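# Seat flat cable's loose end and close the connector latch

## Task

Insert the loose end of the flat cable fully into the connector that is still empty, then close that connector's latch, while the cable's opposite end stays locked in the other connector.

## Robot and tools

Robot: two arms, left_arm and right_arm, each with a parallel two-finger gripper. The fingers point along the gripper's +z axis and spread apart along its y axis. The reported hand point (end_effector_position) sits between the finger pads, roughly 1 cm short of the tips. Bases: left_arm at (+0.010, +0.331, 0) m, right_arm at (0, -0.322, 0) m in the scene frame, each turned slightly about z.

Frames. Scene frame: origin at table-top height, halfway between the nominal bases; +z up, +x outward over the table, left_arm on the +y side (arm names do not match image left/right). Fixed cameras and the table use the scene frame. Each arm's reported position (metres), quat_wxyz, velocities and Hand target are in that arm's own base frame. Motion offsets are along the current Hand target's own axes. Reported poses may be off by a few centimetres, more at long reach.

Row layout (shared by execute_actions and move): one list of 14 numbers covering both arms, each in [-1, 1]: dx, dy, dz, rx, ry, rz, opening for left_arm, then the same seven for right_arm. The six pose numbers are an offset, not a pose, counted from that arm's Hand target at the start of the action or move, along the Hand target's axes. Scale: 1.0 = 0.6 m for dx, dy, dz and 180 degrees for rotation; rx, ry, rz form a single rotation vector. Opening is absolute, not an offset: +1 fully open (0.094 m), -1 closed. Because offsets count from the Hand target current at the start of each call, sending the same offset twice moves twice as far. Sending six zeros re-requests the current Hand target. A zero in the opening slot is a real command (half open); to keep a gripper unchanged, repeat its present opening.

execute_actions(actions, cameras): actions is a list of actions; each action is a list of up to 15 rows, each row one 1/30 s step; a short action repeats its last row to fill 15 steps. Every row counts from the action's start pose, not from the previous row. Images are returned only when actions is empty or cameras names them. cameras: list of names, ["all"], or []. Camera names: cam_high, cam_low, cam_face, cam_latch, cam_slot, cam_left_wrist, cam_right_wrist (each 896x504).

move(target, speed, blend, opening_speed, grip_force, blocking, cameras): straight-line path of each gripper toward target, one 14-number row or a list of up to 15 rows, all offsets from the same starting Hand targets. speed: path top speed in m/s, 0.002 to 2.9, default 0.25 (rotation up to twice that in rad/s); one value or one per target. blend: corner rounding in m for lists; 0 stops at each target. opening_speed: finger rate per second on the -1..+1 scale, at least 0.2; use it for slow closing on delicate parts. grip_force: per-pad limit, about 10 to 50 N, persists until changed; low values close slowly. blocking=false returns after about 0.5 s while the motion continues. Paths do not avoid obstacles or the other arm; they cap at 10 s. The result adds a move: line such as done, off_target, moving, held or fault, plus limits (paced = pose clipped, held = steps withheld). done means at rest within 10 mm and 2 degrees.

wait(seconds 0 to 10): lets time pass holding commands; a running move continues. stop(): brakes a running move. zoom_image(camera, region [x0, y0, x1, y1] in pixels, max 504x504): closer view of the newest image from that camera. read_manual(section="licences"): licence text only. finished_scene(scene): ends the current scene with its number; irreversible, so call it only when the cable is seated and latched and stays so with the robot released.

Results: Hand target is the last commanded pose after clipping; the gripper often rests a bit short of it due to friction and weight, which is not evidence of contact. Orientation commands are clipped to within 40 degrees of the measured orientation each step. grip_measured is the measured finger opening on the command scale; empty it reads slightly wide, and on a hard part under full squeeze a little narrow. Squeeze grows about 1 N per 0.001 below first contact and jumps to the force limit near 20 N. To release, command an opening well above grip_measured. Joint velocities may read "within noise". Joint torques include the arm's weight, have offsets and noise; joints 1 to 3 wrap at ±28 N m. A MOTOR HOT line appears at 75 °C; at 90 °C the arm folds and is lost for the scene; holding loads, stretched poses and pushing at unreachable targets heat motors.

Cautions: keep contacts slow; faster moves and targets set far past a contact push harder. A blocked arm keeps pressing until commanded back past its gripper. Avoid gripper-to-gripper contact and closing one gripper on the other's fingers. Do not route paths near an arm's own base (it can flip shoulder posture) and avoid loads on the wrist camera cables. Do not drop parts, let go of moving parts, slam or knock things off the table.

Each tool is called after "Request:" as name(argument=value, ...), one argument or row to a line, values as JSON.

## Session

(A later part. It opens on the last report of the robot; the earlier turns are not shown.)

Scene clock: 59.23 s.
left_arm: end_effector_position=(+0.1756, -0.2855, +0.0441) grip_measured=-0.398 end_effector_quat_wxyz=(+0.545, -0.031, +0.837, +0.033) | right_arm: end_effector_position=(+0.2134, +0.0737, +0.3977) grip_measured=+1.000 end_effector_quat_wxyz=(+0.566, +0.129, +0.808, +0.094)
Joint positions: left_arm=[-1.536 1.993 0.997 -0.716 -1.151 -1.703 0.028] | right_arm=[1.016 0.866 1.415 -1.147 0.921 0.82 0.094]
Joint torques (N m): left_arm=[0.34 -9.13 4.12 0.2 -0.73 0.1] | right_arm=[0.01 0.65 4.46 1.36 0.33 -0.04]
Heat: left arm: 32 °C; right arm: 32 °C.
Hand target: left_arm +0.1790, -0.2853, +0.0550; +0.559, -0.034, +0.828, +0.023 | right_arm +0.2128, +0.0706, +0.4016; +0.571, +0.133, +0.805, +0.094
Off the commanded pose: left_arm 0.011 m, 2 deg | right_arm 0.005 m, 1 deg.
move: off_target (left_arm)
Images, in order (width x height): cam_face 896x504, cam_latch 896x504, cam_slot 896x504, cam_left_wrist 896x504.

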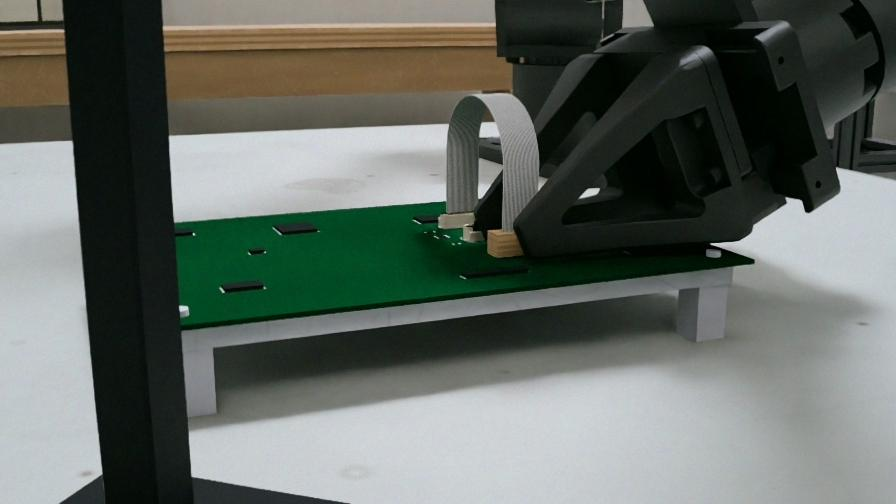

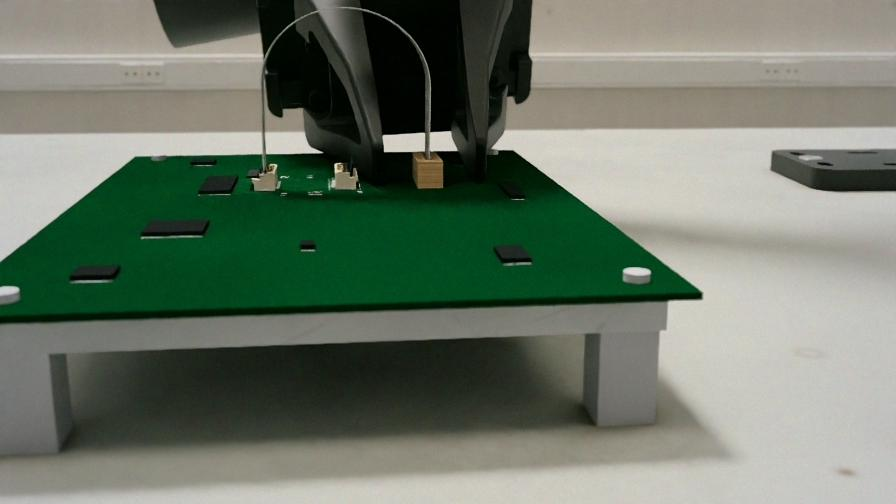

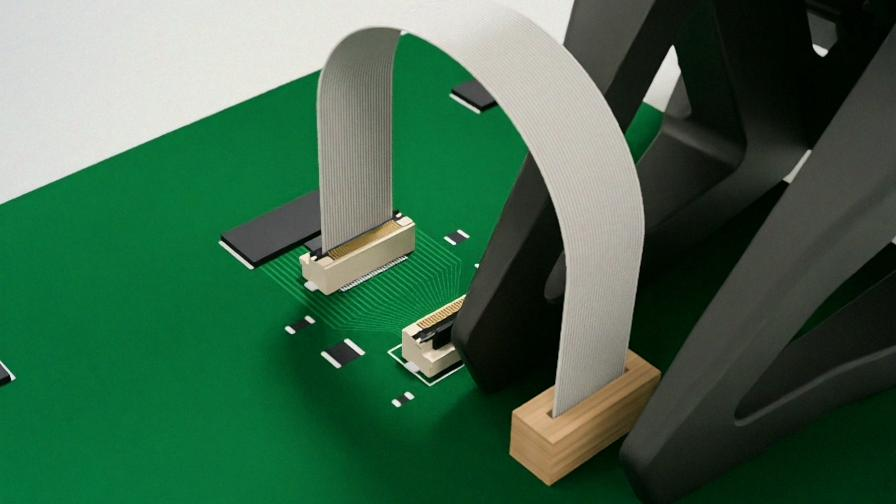

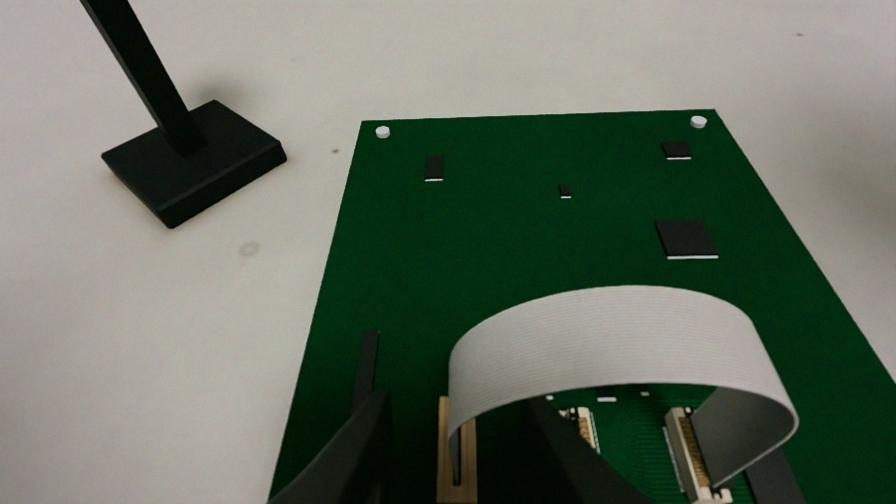

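Request:
move(
  target=[-0.017,0,-0.0069,0,0,0,-0.4,0,0,0,0,0,0,1],
  speed=0.05,
  cameras=["cam_slot","cam_left_wrist","cam_latch","cam_face"],
)

Scene clock: 63.10 s.
left_arm: end_effector_position=(+0.1757, -0.2858, +0.0502) grip_measured=-0.398 end_effector_quat_wxyz=(+0.545, -0.032, +0.837, +0.029) | right_arm: end_effector_position=(+0.2134, +0.0737, +0.3977) grip_measured=+1.000 end_effector_quat_wxyz=(+0.566, +0.129, +0.808, +0.094)
Joint positions: left_arm=[-1.536 1.972 0.997 -0.725 -1.151 -1.696 0.028] | right_arm=[1.016 0.866 1.415 -1.147 0.921 0.82 0.094]
Joint torques (N m): left_arm=[0.4 -9.73 5.15 0 -0.72 0.11] | right_arm=[0.01 0.65 4.46 1.36 0.33 -0.04]
Heat: left arm: 32 °C; right arm: 32 °C.
Hand target: left_arm +0.1790, -0.2853, +0.0660; +0.559, -0.034, +0.828, +0.023 | right_arm +0.2128, +0.0706, +0.4016; +0.571, +0.133, +0.805, +0.094
Off the commanded pose: left_arm 0.016 m, 2 deg | right_arm 0.005 m, 1 deg.
move: off_target (left_arm)
Images, in order (width x height): cam_face 896x504, cam_latch 896x504, cam_slot 896x504, cam_left_wrist 896x504.

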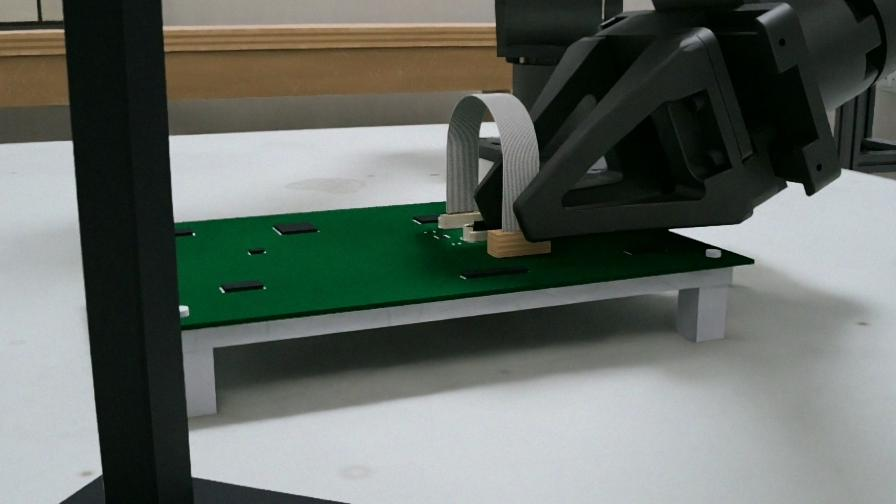

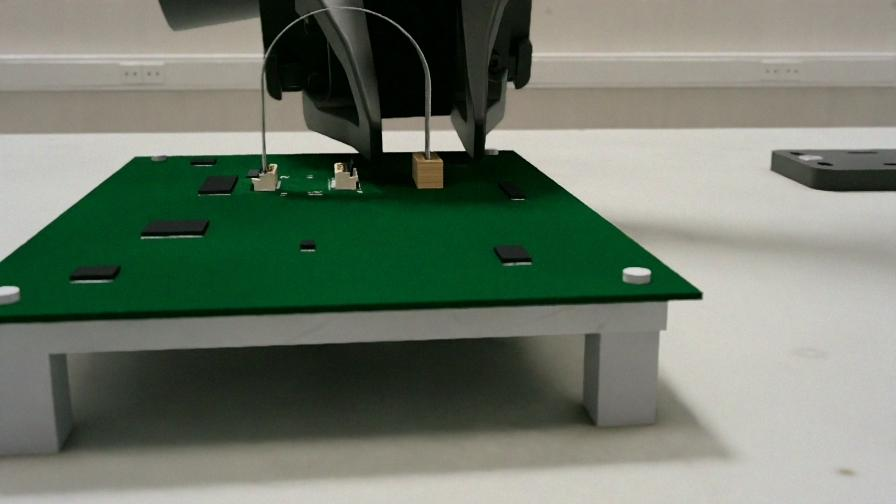

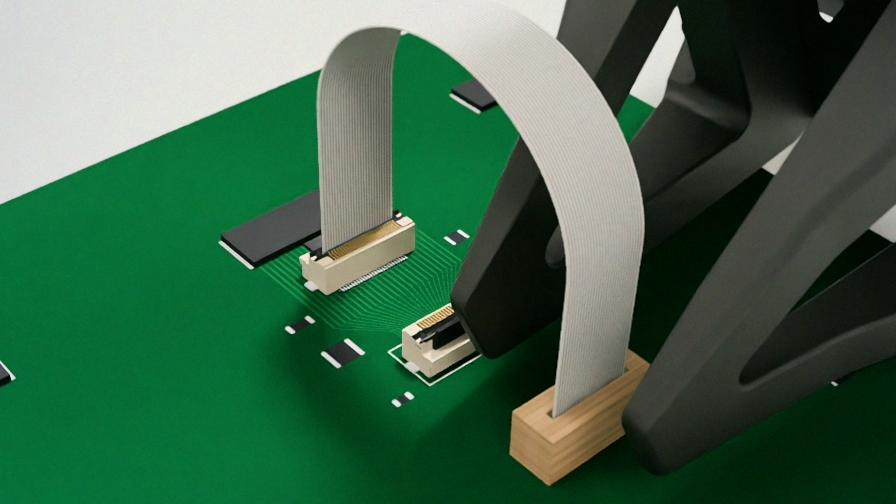

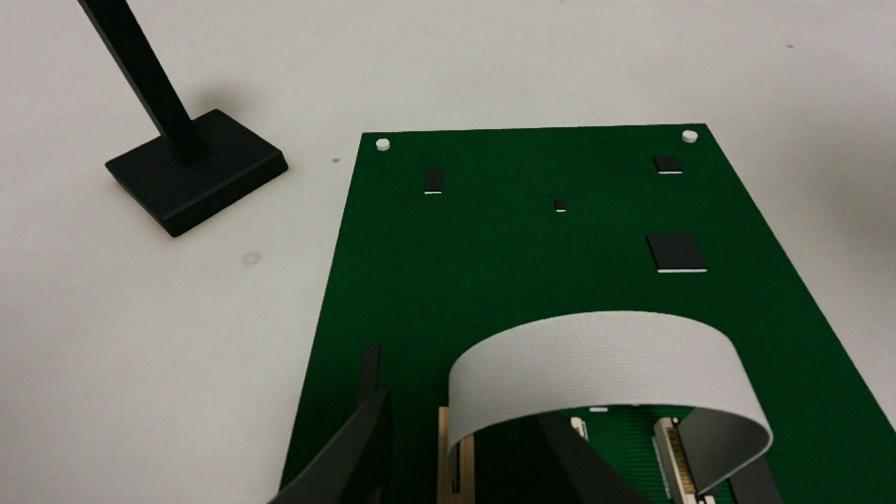

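Request:
zoom_image(
  camera="cam_latch",
  region=[320, 80, 520, 200],
)

Request:
zoom_image(
  camera="cam_left_wrist",
  region=[360, 360, 600, 504],
)

Scaled by 2.520 from the camera's 896x504 image, which has a finer 1280x720 frame.

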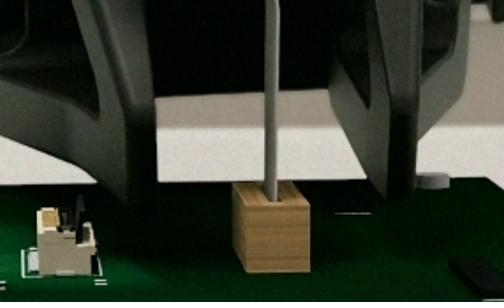

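Scaled by 2.100 from the camera's 896x504 image, which has a finer 1280x720 frame.

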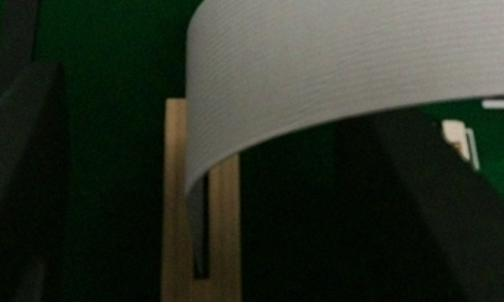

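Request:
move(
  target=[-0.0108,0,-0.0044,0,0,0,-0.4,0,0,0,0,0,0,1],
  speed=0.05,
  cameras=["cam_slot","cam_latch"],
)

Request:
zoom_image(
  camera="cam_latch",
  region=[320, 80, 520, 200],
)

Scene clock: 67.33 s.
left_arm: end_effector_position=(+0.1756, -0.2830, +0.0556) grip_measured=-0.398 end_effector_quat_wxyz=(+0.545, -0.029, +0.837, +0.033) | right_arm: end_effector_position=(+0.2134, +0.0737, +0.3977) grip_measured=+1.000 end_effector_quat_wxyz=(+0.566, +0.129, +0.808, +0.094)
Joint positions: left_arm=[-1.536 1.954 0.997 -0.753 -1.151 -1.695 0.028] | right_arm=[1.016 0.866 1.415 -1.147 0.921 0.82 0.094]
Joint torques (N m): left_arm=[0.34 -9.73 6.19 0 -0.73 0.04] | right_arm=[-0.01 0.66 4.46 1.36 0.34 -0.04]
Heat: left arm: 31 °C; right arm: 32 °C.
Hand target: left_arm +0.1790, -0.2853, +0.0729; +0.559, -0.034, +0.828, +0.023 | right_arm +0.2128, +0.0706, +0.4016; +0.571, +0.133, +0.805, +0.094
Off the commanded pose: left_arm 0.018 m, 2 deg | right_arm 0.005 m, 1 deg.
move: off_target (left_arm)
Images, in order (width x height): cam_latch 896x504, cam_slot 896x504.

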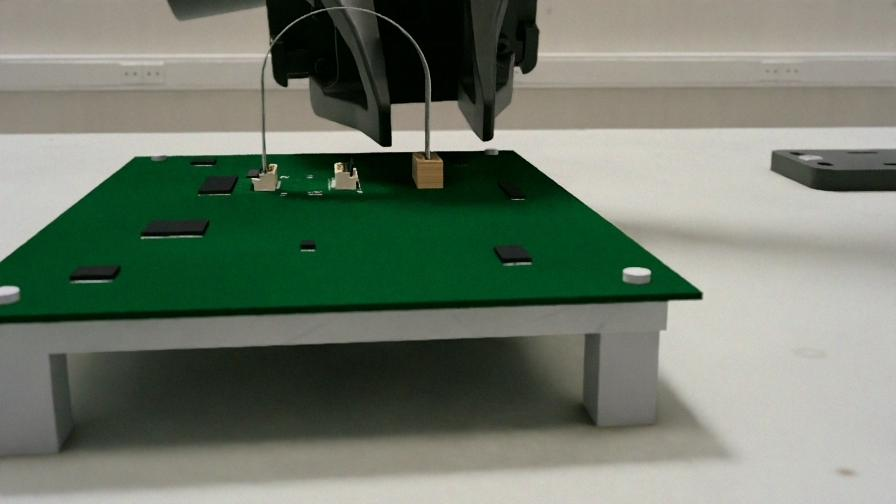

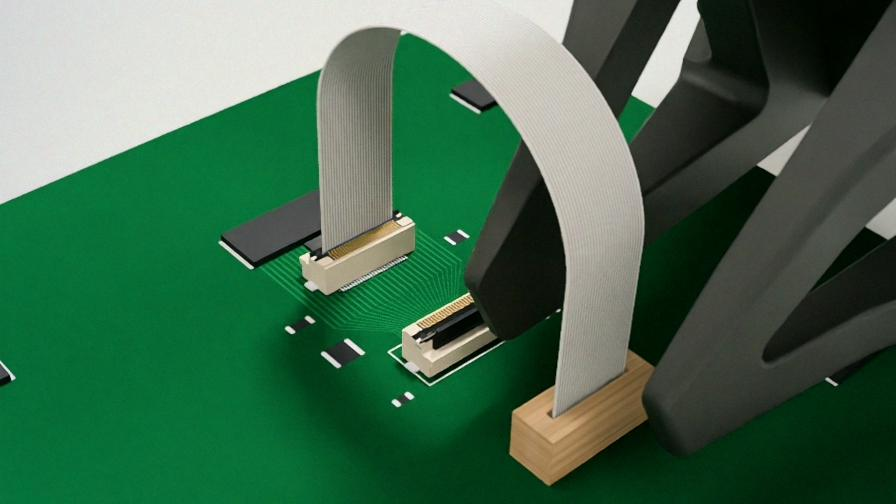

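Scaled by 2.520 from the camera's 896x504 image, which has a finer 1280x720 frame.

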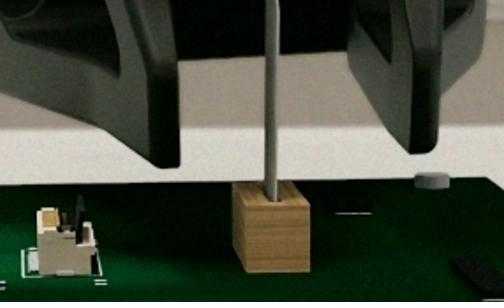

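Request:
move(
  target=[0,-0.006,0,0,0,-0.0069,-0.4,0,0,0,0,0,0,1],
  speed=0.05,
  cameras=["cam_slot","cam_latch"],
)

Request:
zoom_image(
  camera="cam_latch",
  region=[320, 80, 520, 200],
)

Scene clock: 70.07 s.
left_arm: end_effector_position=(+0.1755, -0.2825, +0.0557) grip_measured=-0.398 end_effector_quat_wxyz=(+0.545, -0.029, +0.837, +0.034) | right_arm: end_effector_position=(+0.2134, +0.0737, +0.3977) grip_measured=+1.000 end_effector_quat_wxyz=(+0.566, +0.129, +0.808, +0.094)
Joint positions: left_arm=[-1.536 1.954 0.997 -0.756 -1.151 -1.697 0.028] | right_arm=[1.016 0.866 1.415 -1.147 0.921 0.82 0.094]
Joint torques (N m): left_arm=[0.47 -9.01 7.58 0 -0.78 -0.18] | right_arm=[-0.01 0.65 4.46 1.36 0.33 -0.04]
Heat: left arm: 31 °C; right arm: 32 °C.
Hand target: left_arm +0.1792, -0.2889, +0.0729; +0.559, -0.043, +0.828, +0.017 | right_arm +0.2128, +0.0706, +0.4016; +0.571, +0.133, +0.805, +0.094
Off the commanded pose: left_arm 0.019 m, 3 deg | right_arm 0.005 m, 1 deg.
move: off_target (left_arm)
Images, in order (width x height): cam_latch 896x504, cam_slot 896x504.

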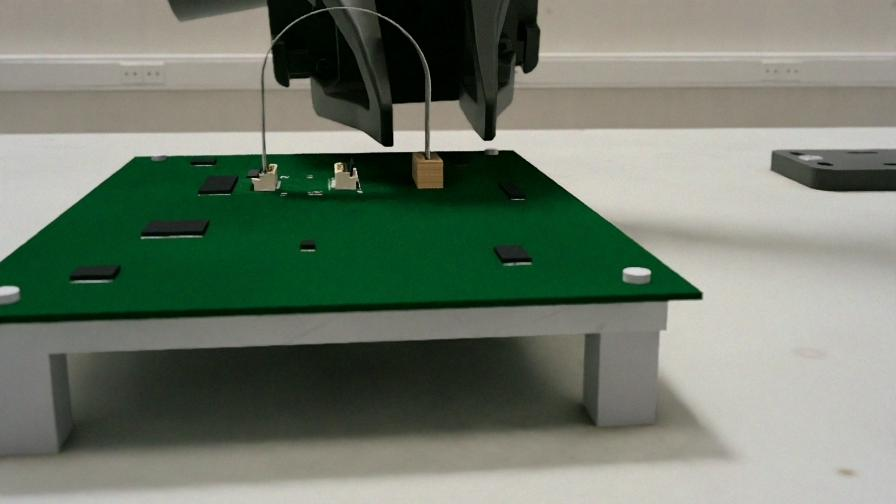

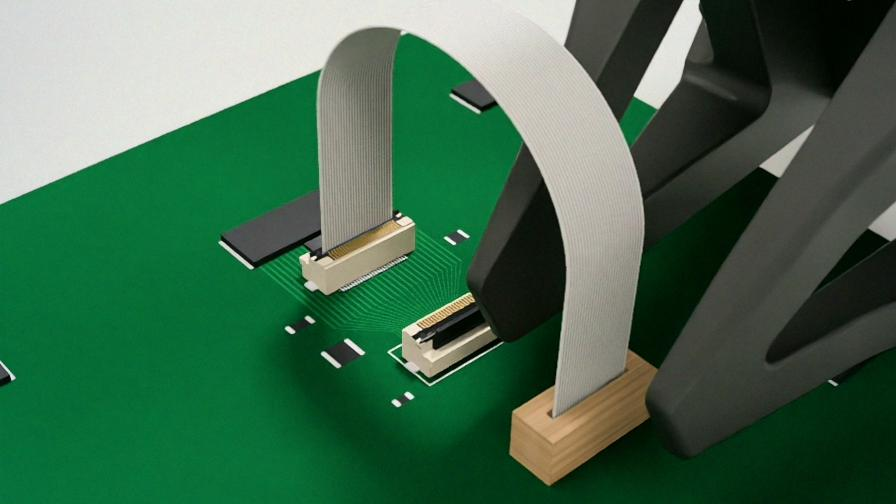

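Scaled by 2.520 from the camera's 896x504 image, which has a finer 1280x720 frame.

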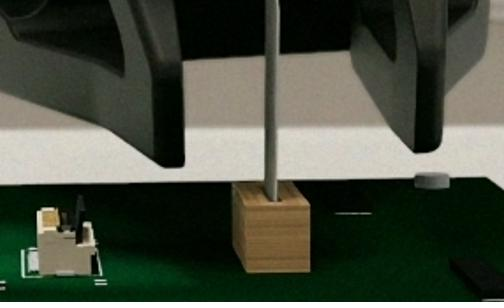

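Request:
move(
  target=[0,-0.008,0,0,0,-0.006,-0.4,0,0,0,0,0,0,1],
  speed=0.05,
  cameras=["cam_slot","cam_latch"],
)

Request:
zoom_image(
  camera="cam_latch",
  region=[320, 80, 520, 200],
)

Scene clock: 71.87 s.
left_arm: end_effector_position=(+0.1757, -0.2871, +0.0587) grip_measured=-0.398 end_effector_quat_wxyz=(+0.545, -0.039, +0.837, +0.025) | right_arm: end_effector_position=(+0.2134, +0.0737, +0.3977) grip_measured=+1.000 end_effector_quat_wxyz=(+0.566, +0.129, +0.808, +0.094)
Joint positions: left_arm=[-1.536 1.954 1.015 -0.761 -1.151 -1.713 0.028] | right_arm=[1.016 0.866 1.415 -1.147 0.921 0.82 0.094]
Joint torques (N m): left_arm=[0.43 -8.12 8.06 -0.03 -0.72 -0.1] | right_arm=[0.03 0.64 4.46 1.35 0.33 -0.04]
Heat: left arm: 31 °C; right arm: 32 °C.
Hand target: left_arm +0.1797, -0.2937, +0.0731; +0.559, -0.051, +0.827, +0.011 | right_arm +0.2128, +0.0706, +0.4016; +0.571, +0.133, +0.805, +0.094
Off the commanded pose: left_arm 0.016 m, 3 deg | right_arm 0.005 m, 1 deg.
move: off_target (left_arm)
Images, in order (width x height): cam_latch 896x504, cam_slot 896x504.

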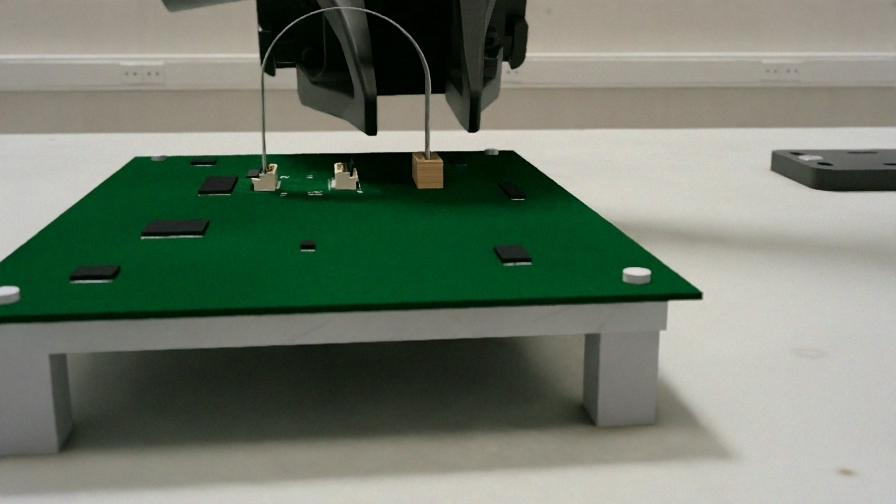

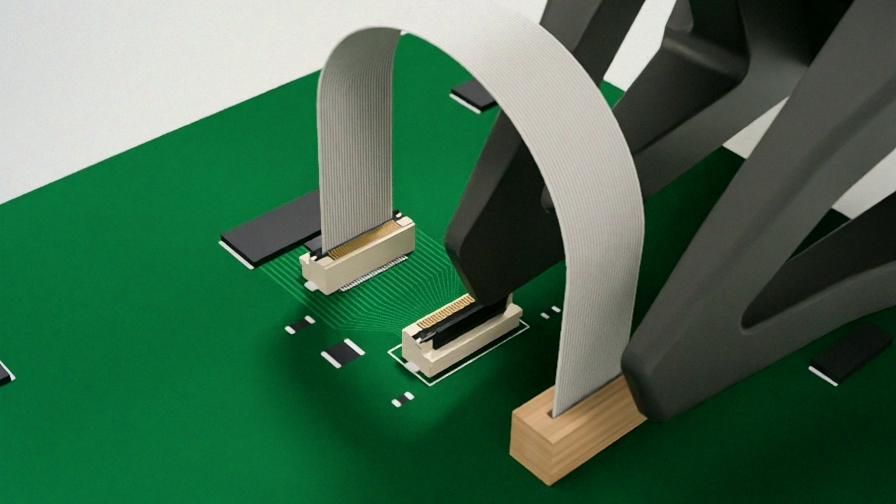

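Scaled by 2.520 from the camera's 896x504 image, which has a finer 1280x720 frame.

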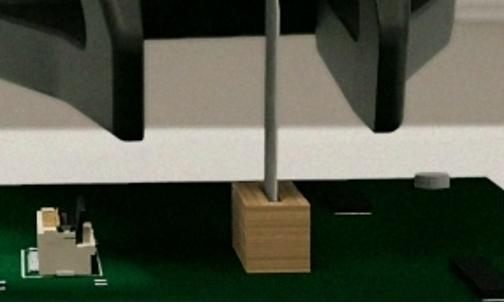

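Request:
move(
  target=[0.0075,0.002,0.003,0,0,0,-0.4,0,0,0,0,0,0,1],
  speed=0.05,
  cameras=["cam_slot","cam_latch"],
)

Request:
zoom_image(
  camera="cam_latch",
  region=[320, 80, 520, 200],
)

Scene clock: 74.00 s.
left_arm: end_effector_position=(+0.1757, -0.2871, +0.0587) grip_measured=-0.398 end_effector_quat_wxyz=(+0.545, -0.040, +0.837, +0.024) | right_arm: end_effector_position=(+0.2134, +0.0737, +0.3977) grip_measured=+1.000 end_effector_quat_wxyz=(+0.566, +0.129, +0.808, +0.094)
Joint positions: left_arm=[-1.536 1.954 1.015 -0.761 -1.151 -1.715 0.028] | right_arm=[1.016 0.866 1.415 -1.147 0.921 0.82 0.094]
Joint torques (N m): left_arm=[0.36 -7.36 7.12 0.15 -0.77 -0.09] | right_arm=[-0.01 0.65 4.48 1.36 0.34 -0.04]
Heat: left arm: 31 °C; right arm: 32 °C.
Hand target: left_arm +0.1796, -0.2927, +0.0682; +0.559, -0.051, +0.827, +0.011 | right_arm +0.2128, +0.0706, +0.4016; +0.571, +0.133, +0.805, +0.094
Off the commanded pose: left_arm 0.012 m, 3 deg | right_arm 0.005 m, 1 deg.
move: off_target (left_arm)
Images, in order (width x height): cam_latch 896x504, cam_slot 896x504.

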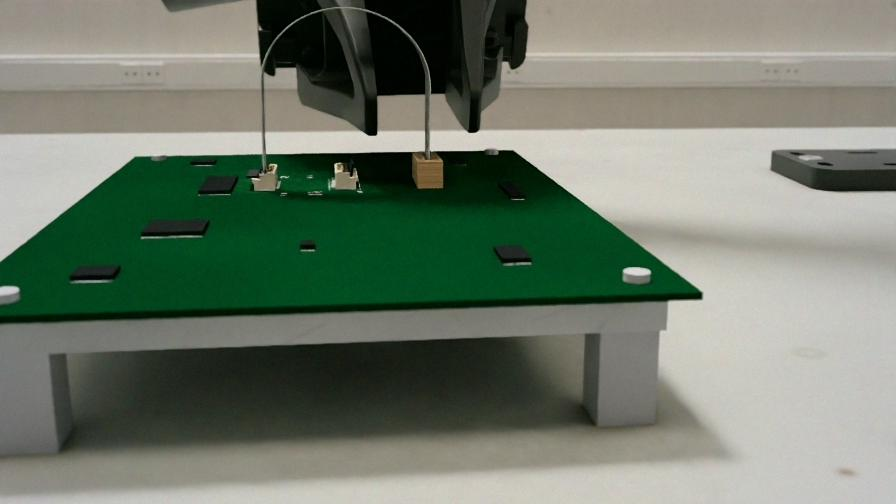

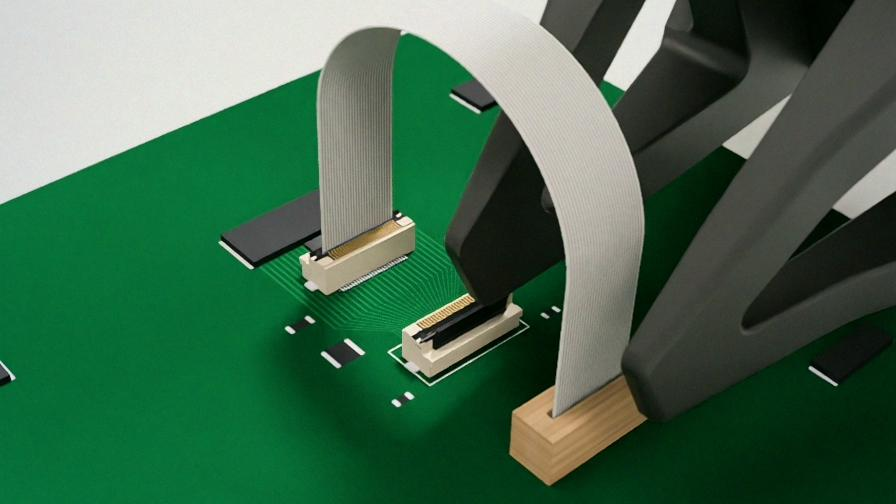

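Scaled by 2.520 from the camera's 896x504 image, which has a finer 1280x720 frame.

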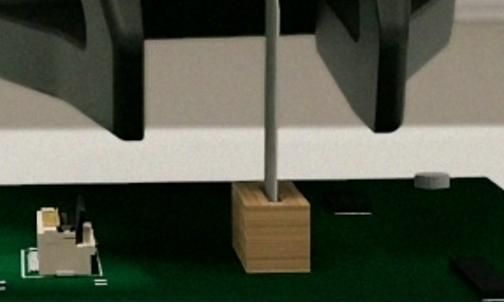

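Request:
move(
  target=[0.0065,0.003,0.0026,0,0,0,-0.4,0,0,0,0,0,0,1],
  speed=0.05,
  cameras=["cam_latch"],
)

Request:
zoom_image(
  camera="cam_latch",
  region=[320, 80, 520, 200],
)

Scene clock: 76.70 s.
left_arm: end_effector_position=(+0.1757, -0.2884, +0.0585) grip_measured=-0.398 end_effector_quat_wxyz=(+0.545, -0.043, +0.837, +0.020) | right_arm: end_effector_position=(+0.2134, +0.0737, +0.3977) grip_measured=+1.000 end_effector_quat_wxyz=(+0.566, +0.129, +0.808, +0.094)
Joint positions: left_arm=[-1.536 1.954 1.015 -0.752 -1.151 -1.717 0.028] | right_arm=[1.016 0.866 1.415 -1.147 0.921 0.82 0.094]
Joint torques (N m): left_arm=[0.43 -6.91 5.96 0.26 -0.75 -0.12] | right_arm=[0.02 0.64 4.45 1.35 0.34 -0.03]
Heat: left arm: 31 °C; right arm: 32 °C.
Hand target: left_arm +0.1794, -0.2910, +0.0639; +0.559, -0.051, +0.827, +0.012 | right_arm +0.2128, +0.0706, +0.4016; +0.571, +0.133, +0.805, +0.094
Off the commanded pose: left_arm 0.007 m, 2 deg | right_arm 0.005 m, 1 deg.
move: done
Images, in order (width x height): cam_latch 896x504.

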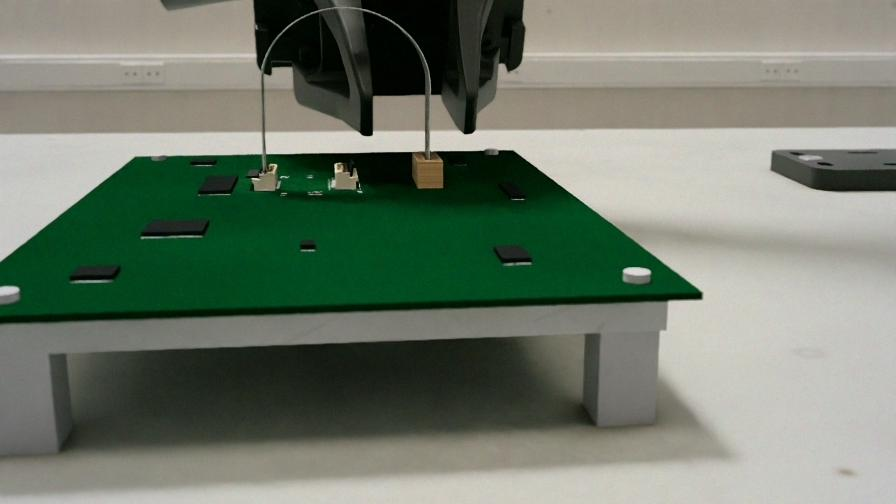

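Scaled by 2.520 from the camera's 896x504 image, which has a finer 1280x720 frame.

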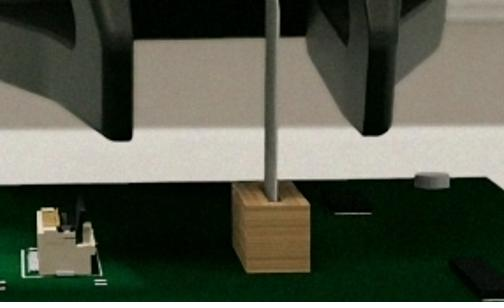

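Request:
move(
  target=[0.0077,0.0133,0.0031,0,0,0.006,-0.4,0,0,0,0,0,0,1],
  speed=0.05,
  cameras=["cam_latch"],
)

Request:
zoom_image(
  camera="cam_latch",
  region=[320, 80, 520, 200],
)

Scene clock: 79.53 s.
left_arm: end_effector_position=(+0.1756, -0.2849, +0.0540) grip_measured=-0.398 end_effector_quat_wxyz=(+0.545, -0.044, +0.837, +0.019) | right_arm: end_effector_position=(+0.2134, +0.0737, +0.3977) grip_measured=+1.000 end_effector_quat_wxyz=(+0.566, +0.129, +0.808, +0.094)
Joint positions: left_arm=[-1.536 1.954 0.991 -0.725 -1.151 -1.717 0.028] | right_arm=[1.016 0.866 1.415 -1.147 0.921 0.82 0.094]
Joint torques (N m): left_arm=[0.32 -7.34 4.57 0.27 -0.76 0] | right_arm=[0.01 0.65 4.48 1.36 0.33 -0.04]
Heat: left arm: 31 °C; right arm: 32 °C.
Hand target: left_arm +0.1786, -0.2832, +0.0586; +0.559, -0.043, +0.828, +0.017 | right_arm +0.2128, +0.0706, +0.4016; +0.571, +0.133, +0.805, +0.094
Off the commanded pose: left_arm 0.006 m, 2 deg | right_arm 0.005 m, 1 deg.
move: done
Images, in order (width x height): cam_latch 896x504.

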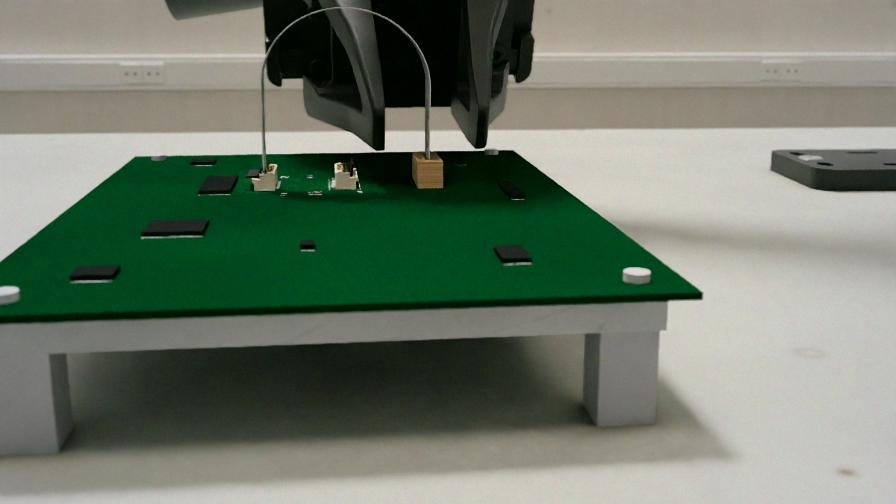

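Scaled by 2.520 from the camera's 896x504 image, which has a finer 1280x720 frame.

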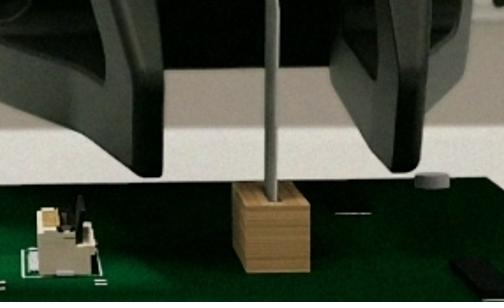

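Request:
move(
  target=[0,0,0,0,0,0,-1,0,0,0,0,0,0,1],
  grip_force=[30,50],
  cameras=["cam_latch","cam_slot","cam_left_wrist"],
)

Request:
zoom_image(
  camera="cam_latch",
  region=[240, 0, 520, 200],
)

Scene clock: 82.80 s.
left_arm: end_effector_position=(+0.1756, -0.2851, +0.0539) grip_measured=-0.990 end_effector_quat_wxyz=(+0.545, -0.044, +0.837, +0.018) | right_arm: end_effector_position=(+0.2134, +0.0737, +0.3977) grip_measured=+1.000 end_effector_quat_wxyz=(+0.566, +0.129, +0.808, +0.094)
Joint positions: left_arm=[-1.536 1.954 0.991 -0.724 -1.151 -1.717 0] | right_arm=[1.016 0.866 1.415 -1.147 0.921 0.82 0.094]
Joint torques (N m): left_arm=[0.36 -7.21 4.33 0.19 -0.74 0.03] | right_arm=[-0.01 0.65 4.45 1.35 0.33 -0.03]
Heat: left arm: 31 °C; right arm: 32 °C.
Hand target: left_arm +0.1786, -0.2832, +0.0586; +0.559, -0.043, +0.828, +0.017 | right_arm +0.2128, +0.0706, +0.4016; +0.571, +0.133, +0.805, +0.094
Off the commanded pose: left_arm 0.006 m, 2 deg | right_arm 0.005 m, 1 deg.
grip_force (N): 30, 50
move: done
Images, in order (width x height): cam_latch 896x504, cam_slot 896x504, cam_left_wrist 896x504.

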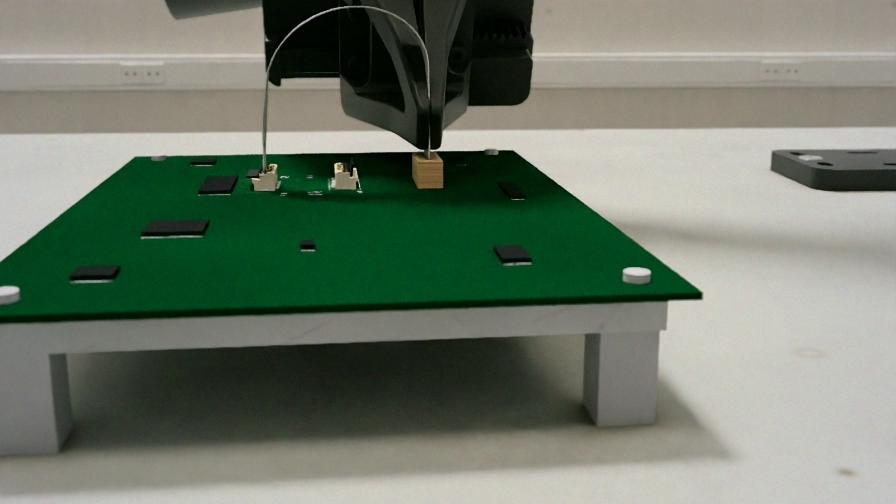

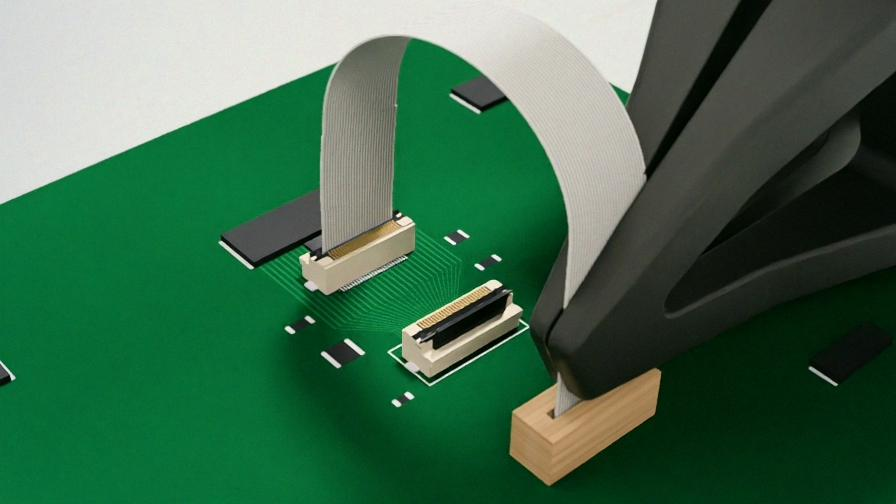

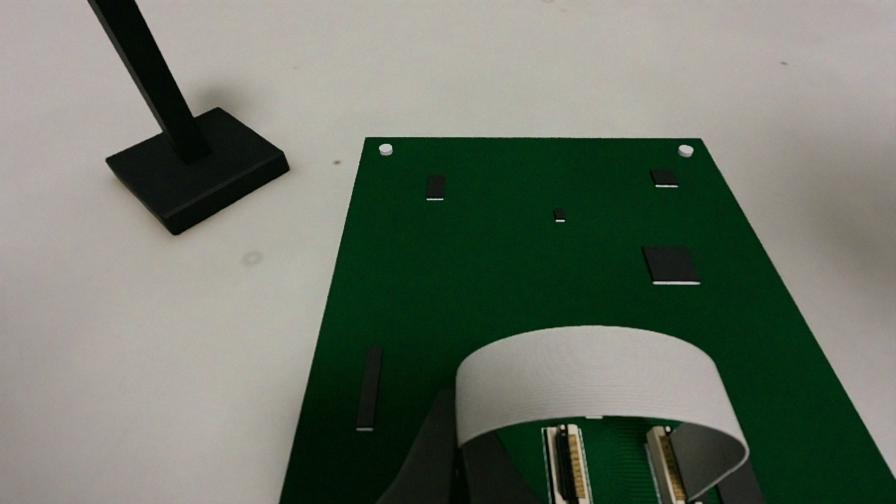

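Scaled by 1.800 from the camera's 896x504 image, which has a finer 1280x720 frame.

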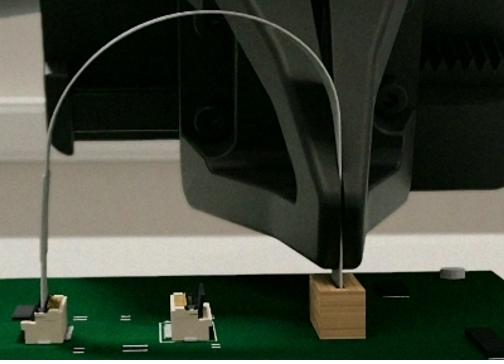

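Request:
move(
  target=[-0.0448,0.002,-0.0181,0,0,0,-1,0,0,0,0,0,0,1],
  speed=0.06,
  cameras=["cam_latch","cam_slot","cam_left_wrist"],
)

Request:
zoom_image(
  camera="cam_latch",
  region=[240, 0, 520, 200],
)

Scene clock: 87.33 s.
left_arm: end_effector_position=(+0.1753, -0.2763, +0.0693) grip_measured=-0.990 end_effector_quat_wxyz=(+0.545, -0.035, +0.837, +0.032) | right_arm: end_effector_position=(+0.2134, +0.0737, +0.3977) grip_measured=+1.000 end_effector_quat_wxyz=(+0.566, +0.129, +0.808, +0.094)
Joint positions: left_arm=[-1.536 1.902 0.991 -0.807 -1.151 -1.715 0] | right_arm=[1.016 0.866 1.415 -1.147 0.921 0.82 0.094]
Joint torques (N m): left_arm=[0.47 -9.21 7.49 -0.06 -0.74 0] | right_arm=[0.01 0.65 4.46 1.36 0.33 -0.04]
Heat: left arm: 31 °C; right arm: 32 °C.
Hand target: left_arm +0.1785, -0.2814, +0.0875; +0.559, -0.043, +0.828, +0.017 | right_arm +0.2128, +0.0706, +0.4016; +0.571, +0.133, +0.805, +0.094
Off the commanded pose: left_arm 0.019 m, 3 deg | right_arm 0.005 m, 1 deg.
grip_force (N): 30, 50
move: off_target (left_arm)
Images, in order (width x height): cam_latch 896x504, cam_slot 896x504, cam_left_wrist 896x504.

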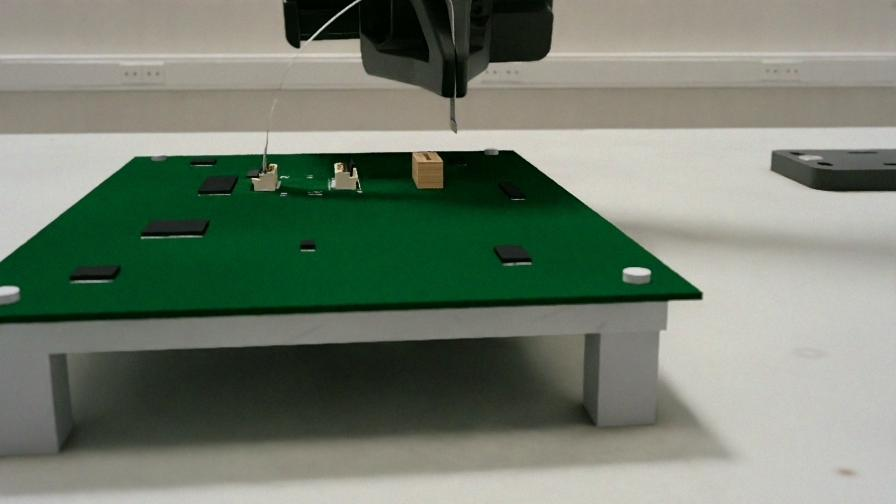

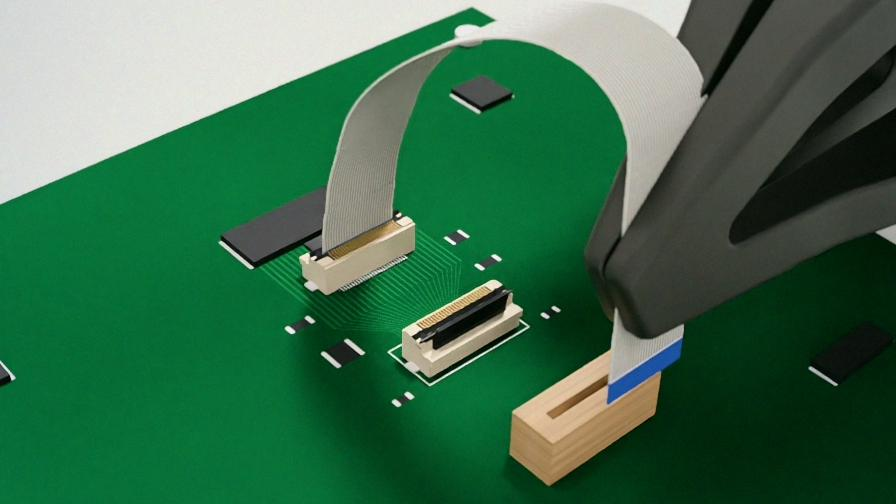

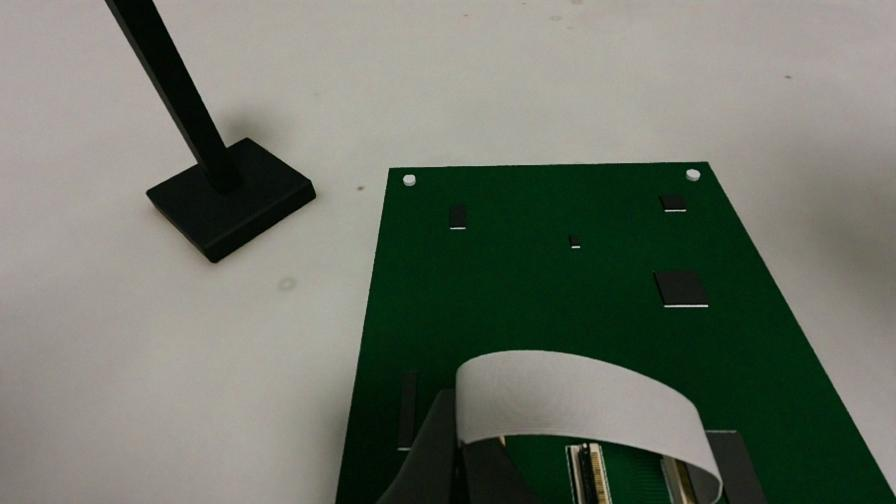

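Scaled by 1.800 from the camera's 896x504 image, which has a finer 1280x720 frame.

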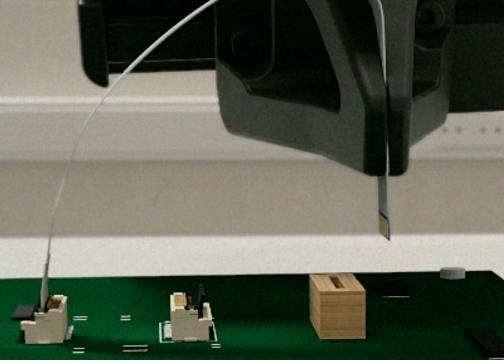

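Request:
move(
  target=[0,-0.0558,-0.0055,0,0,0,-1,0,0,0,0,0,0,1],
  speed=0.06,
  cameras=["cam_latch","cam_slot","cam_left_wrist"],
)

Request:
zoom_image(
  camera="cam_latch",
  region=[240, 0, 520, 200],
)

Request:
zoom_image(
  camera="cam_slot",
  region=[370, 200, 670, 400],
)

Scene clock: 92.97 s.
left_arm: end_effector_position=(+0.1764, -0.3086, +0.0836) grip_measured=-0.990 end_effector_quat_wxyz=(+0.545, -0.045, +0.837, +0.016) | right_arm: end_effector_position=(+0.2134, +0.0737, +0.3977) grip_measured=+1.000 end_effector_quat_wxyz=(+0.566, +0.129, +0.808, +0.094)
Joint positions: left_arm=[-1.536 1.954 1.14 -0.866 -1.151 -1.715 0] | right_arm=[1.016 0.866 1.415 -1.147 0.921 0.82 0.094]
Joint torques (N m): left_arm=[-0.18 -6.22 8.96 0.01 -0.76 -0.01] | right_arm=[-0.01 0.65 4.46 1.36 0.33 -0.04]
Heat: left arm: 31 °C; right arm: 32 °C.
Hand target: left_arm +0.1784, -0.3150, +0.0894; +0.559, -0.043, +0.828, +0.017 | right_arm +0.2128, +0.0706, +0.4016; +0.571, +0.133, +0.805, +0.094
Off the commanded pose: left_arm 0.009 m, 2 deg | right_arm 0.005 m, 1 deg.
grip_force (N): 30, 50
move: done
Images, in order (width x height): cam_latch 896x504, cam_slot 896x504, cam_left_wrist 896x504.

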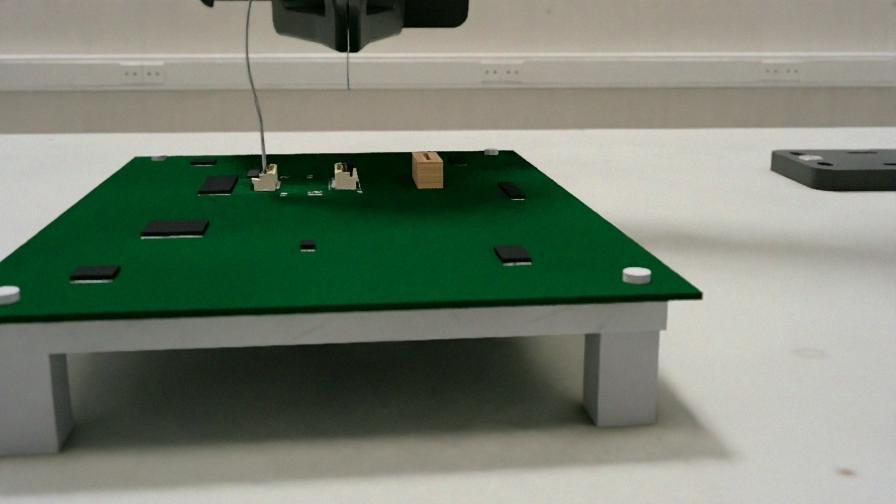

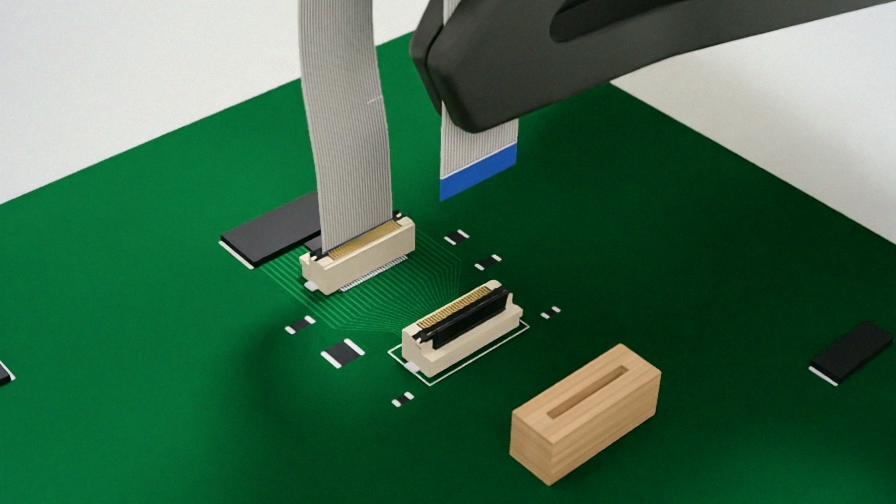

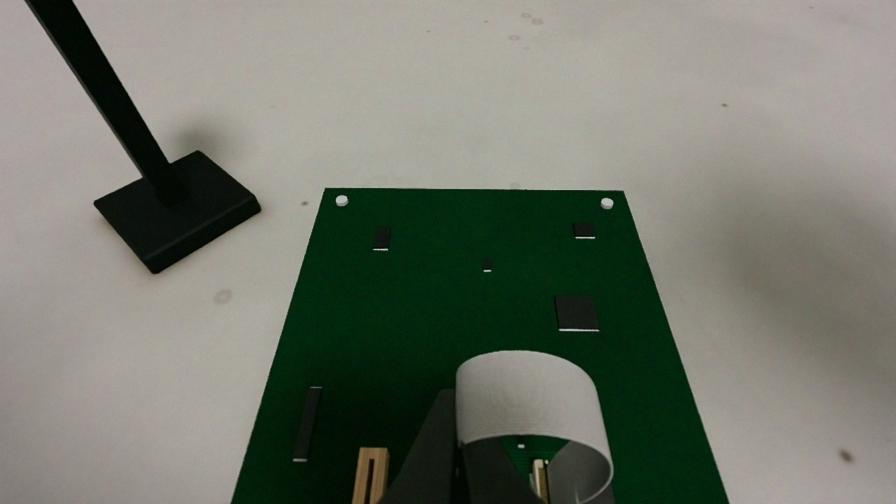

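Scaled by 1.800 from the camera's 896x504 image, which has a finer 1280x720 frame.

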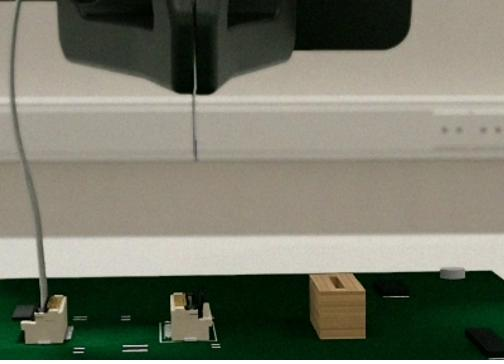

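Scaled by 1.680 from the camera's 896x504 image, which has a finer 1280x720 frame.

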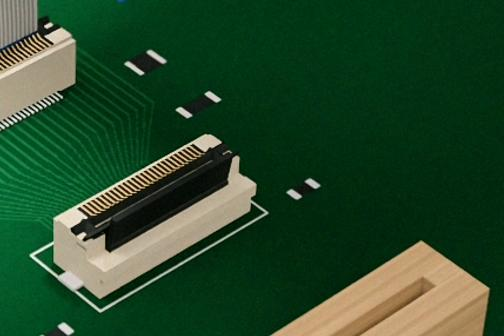

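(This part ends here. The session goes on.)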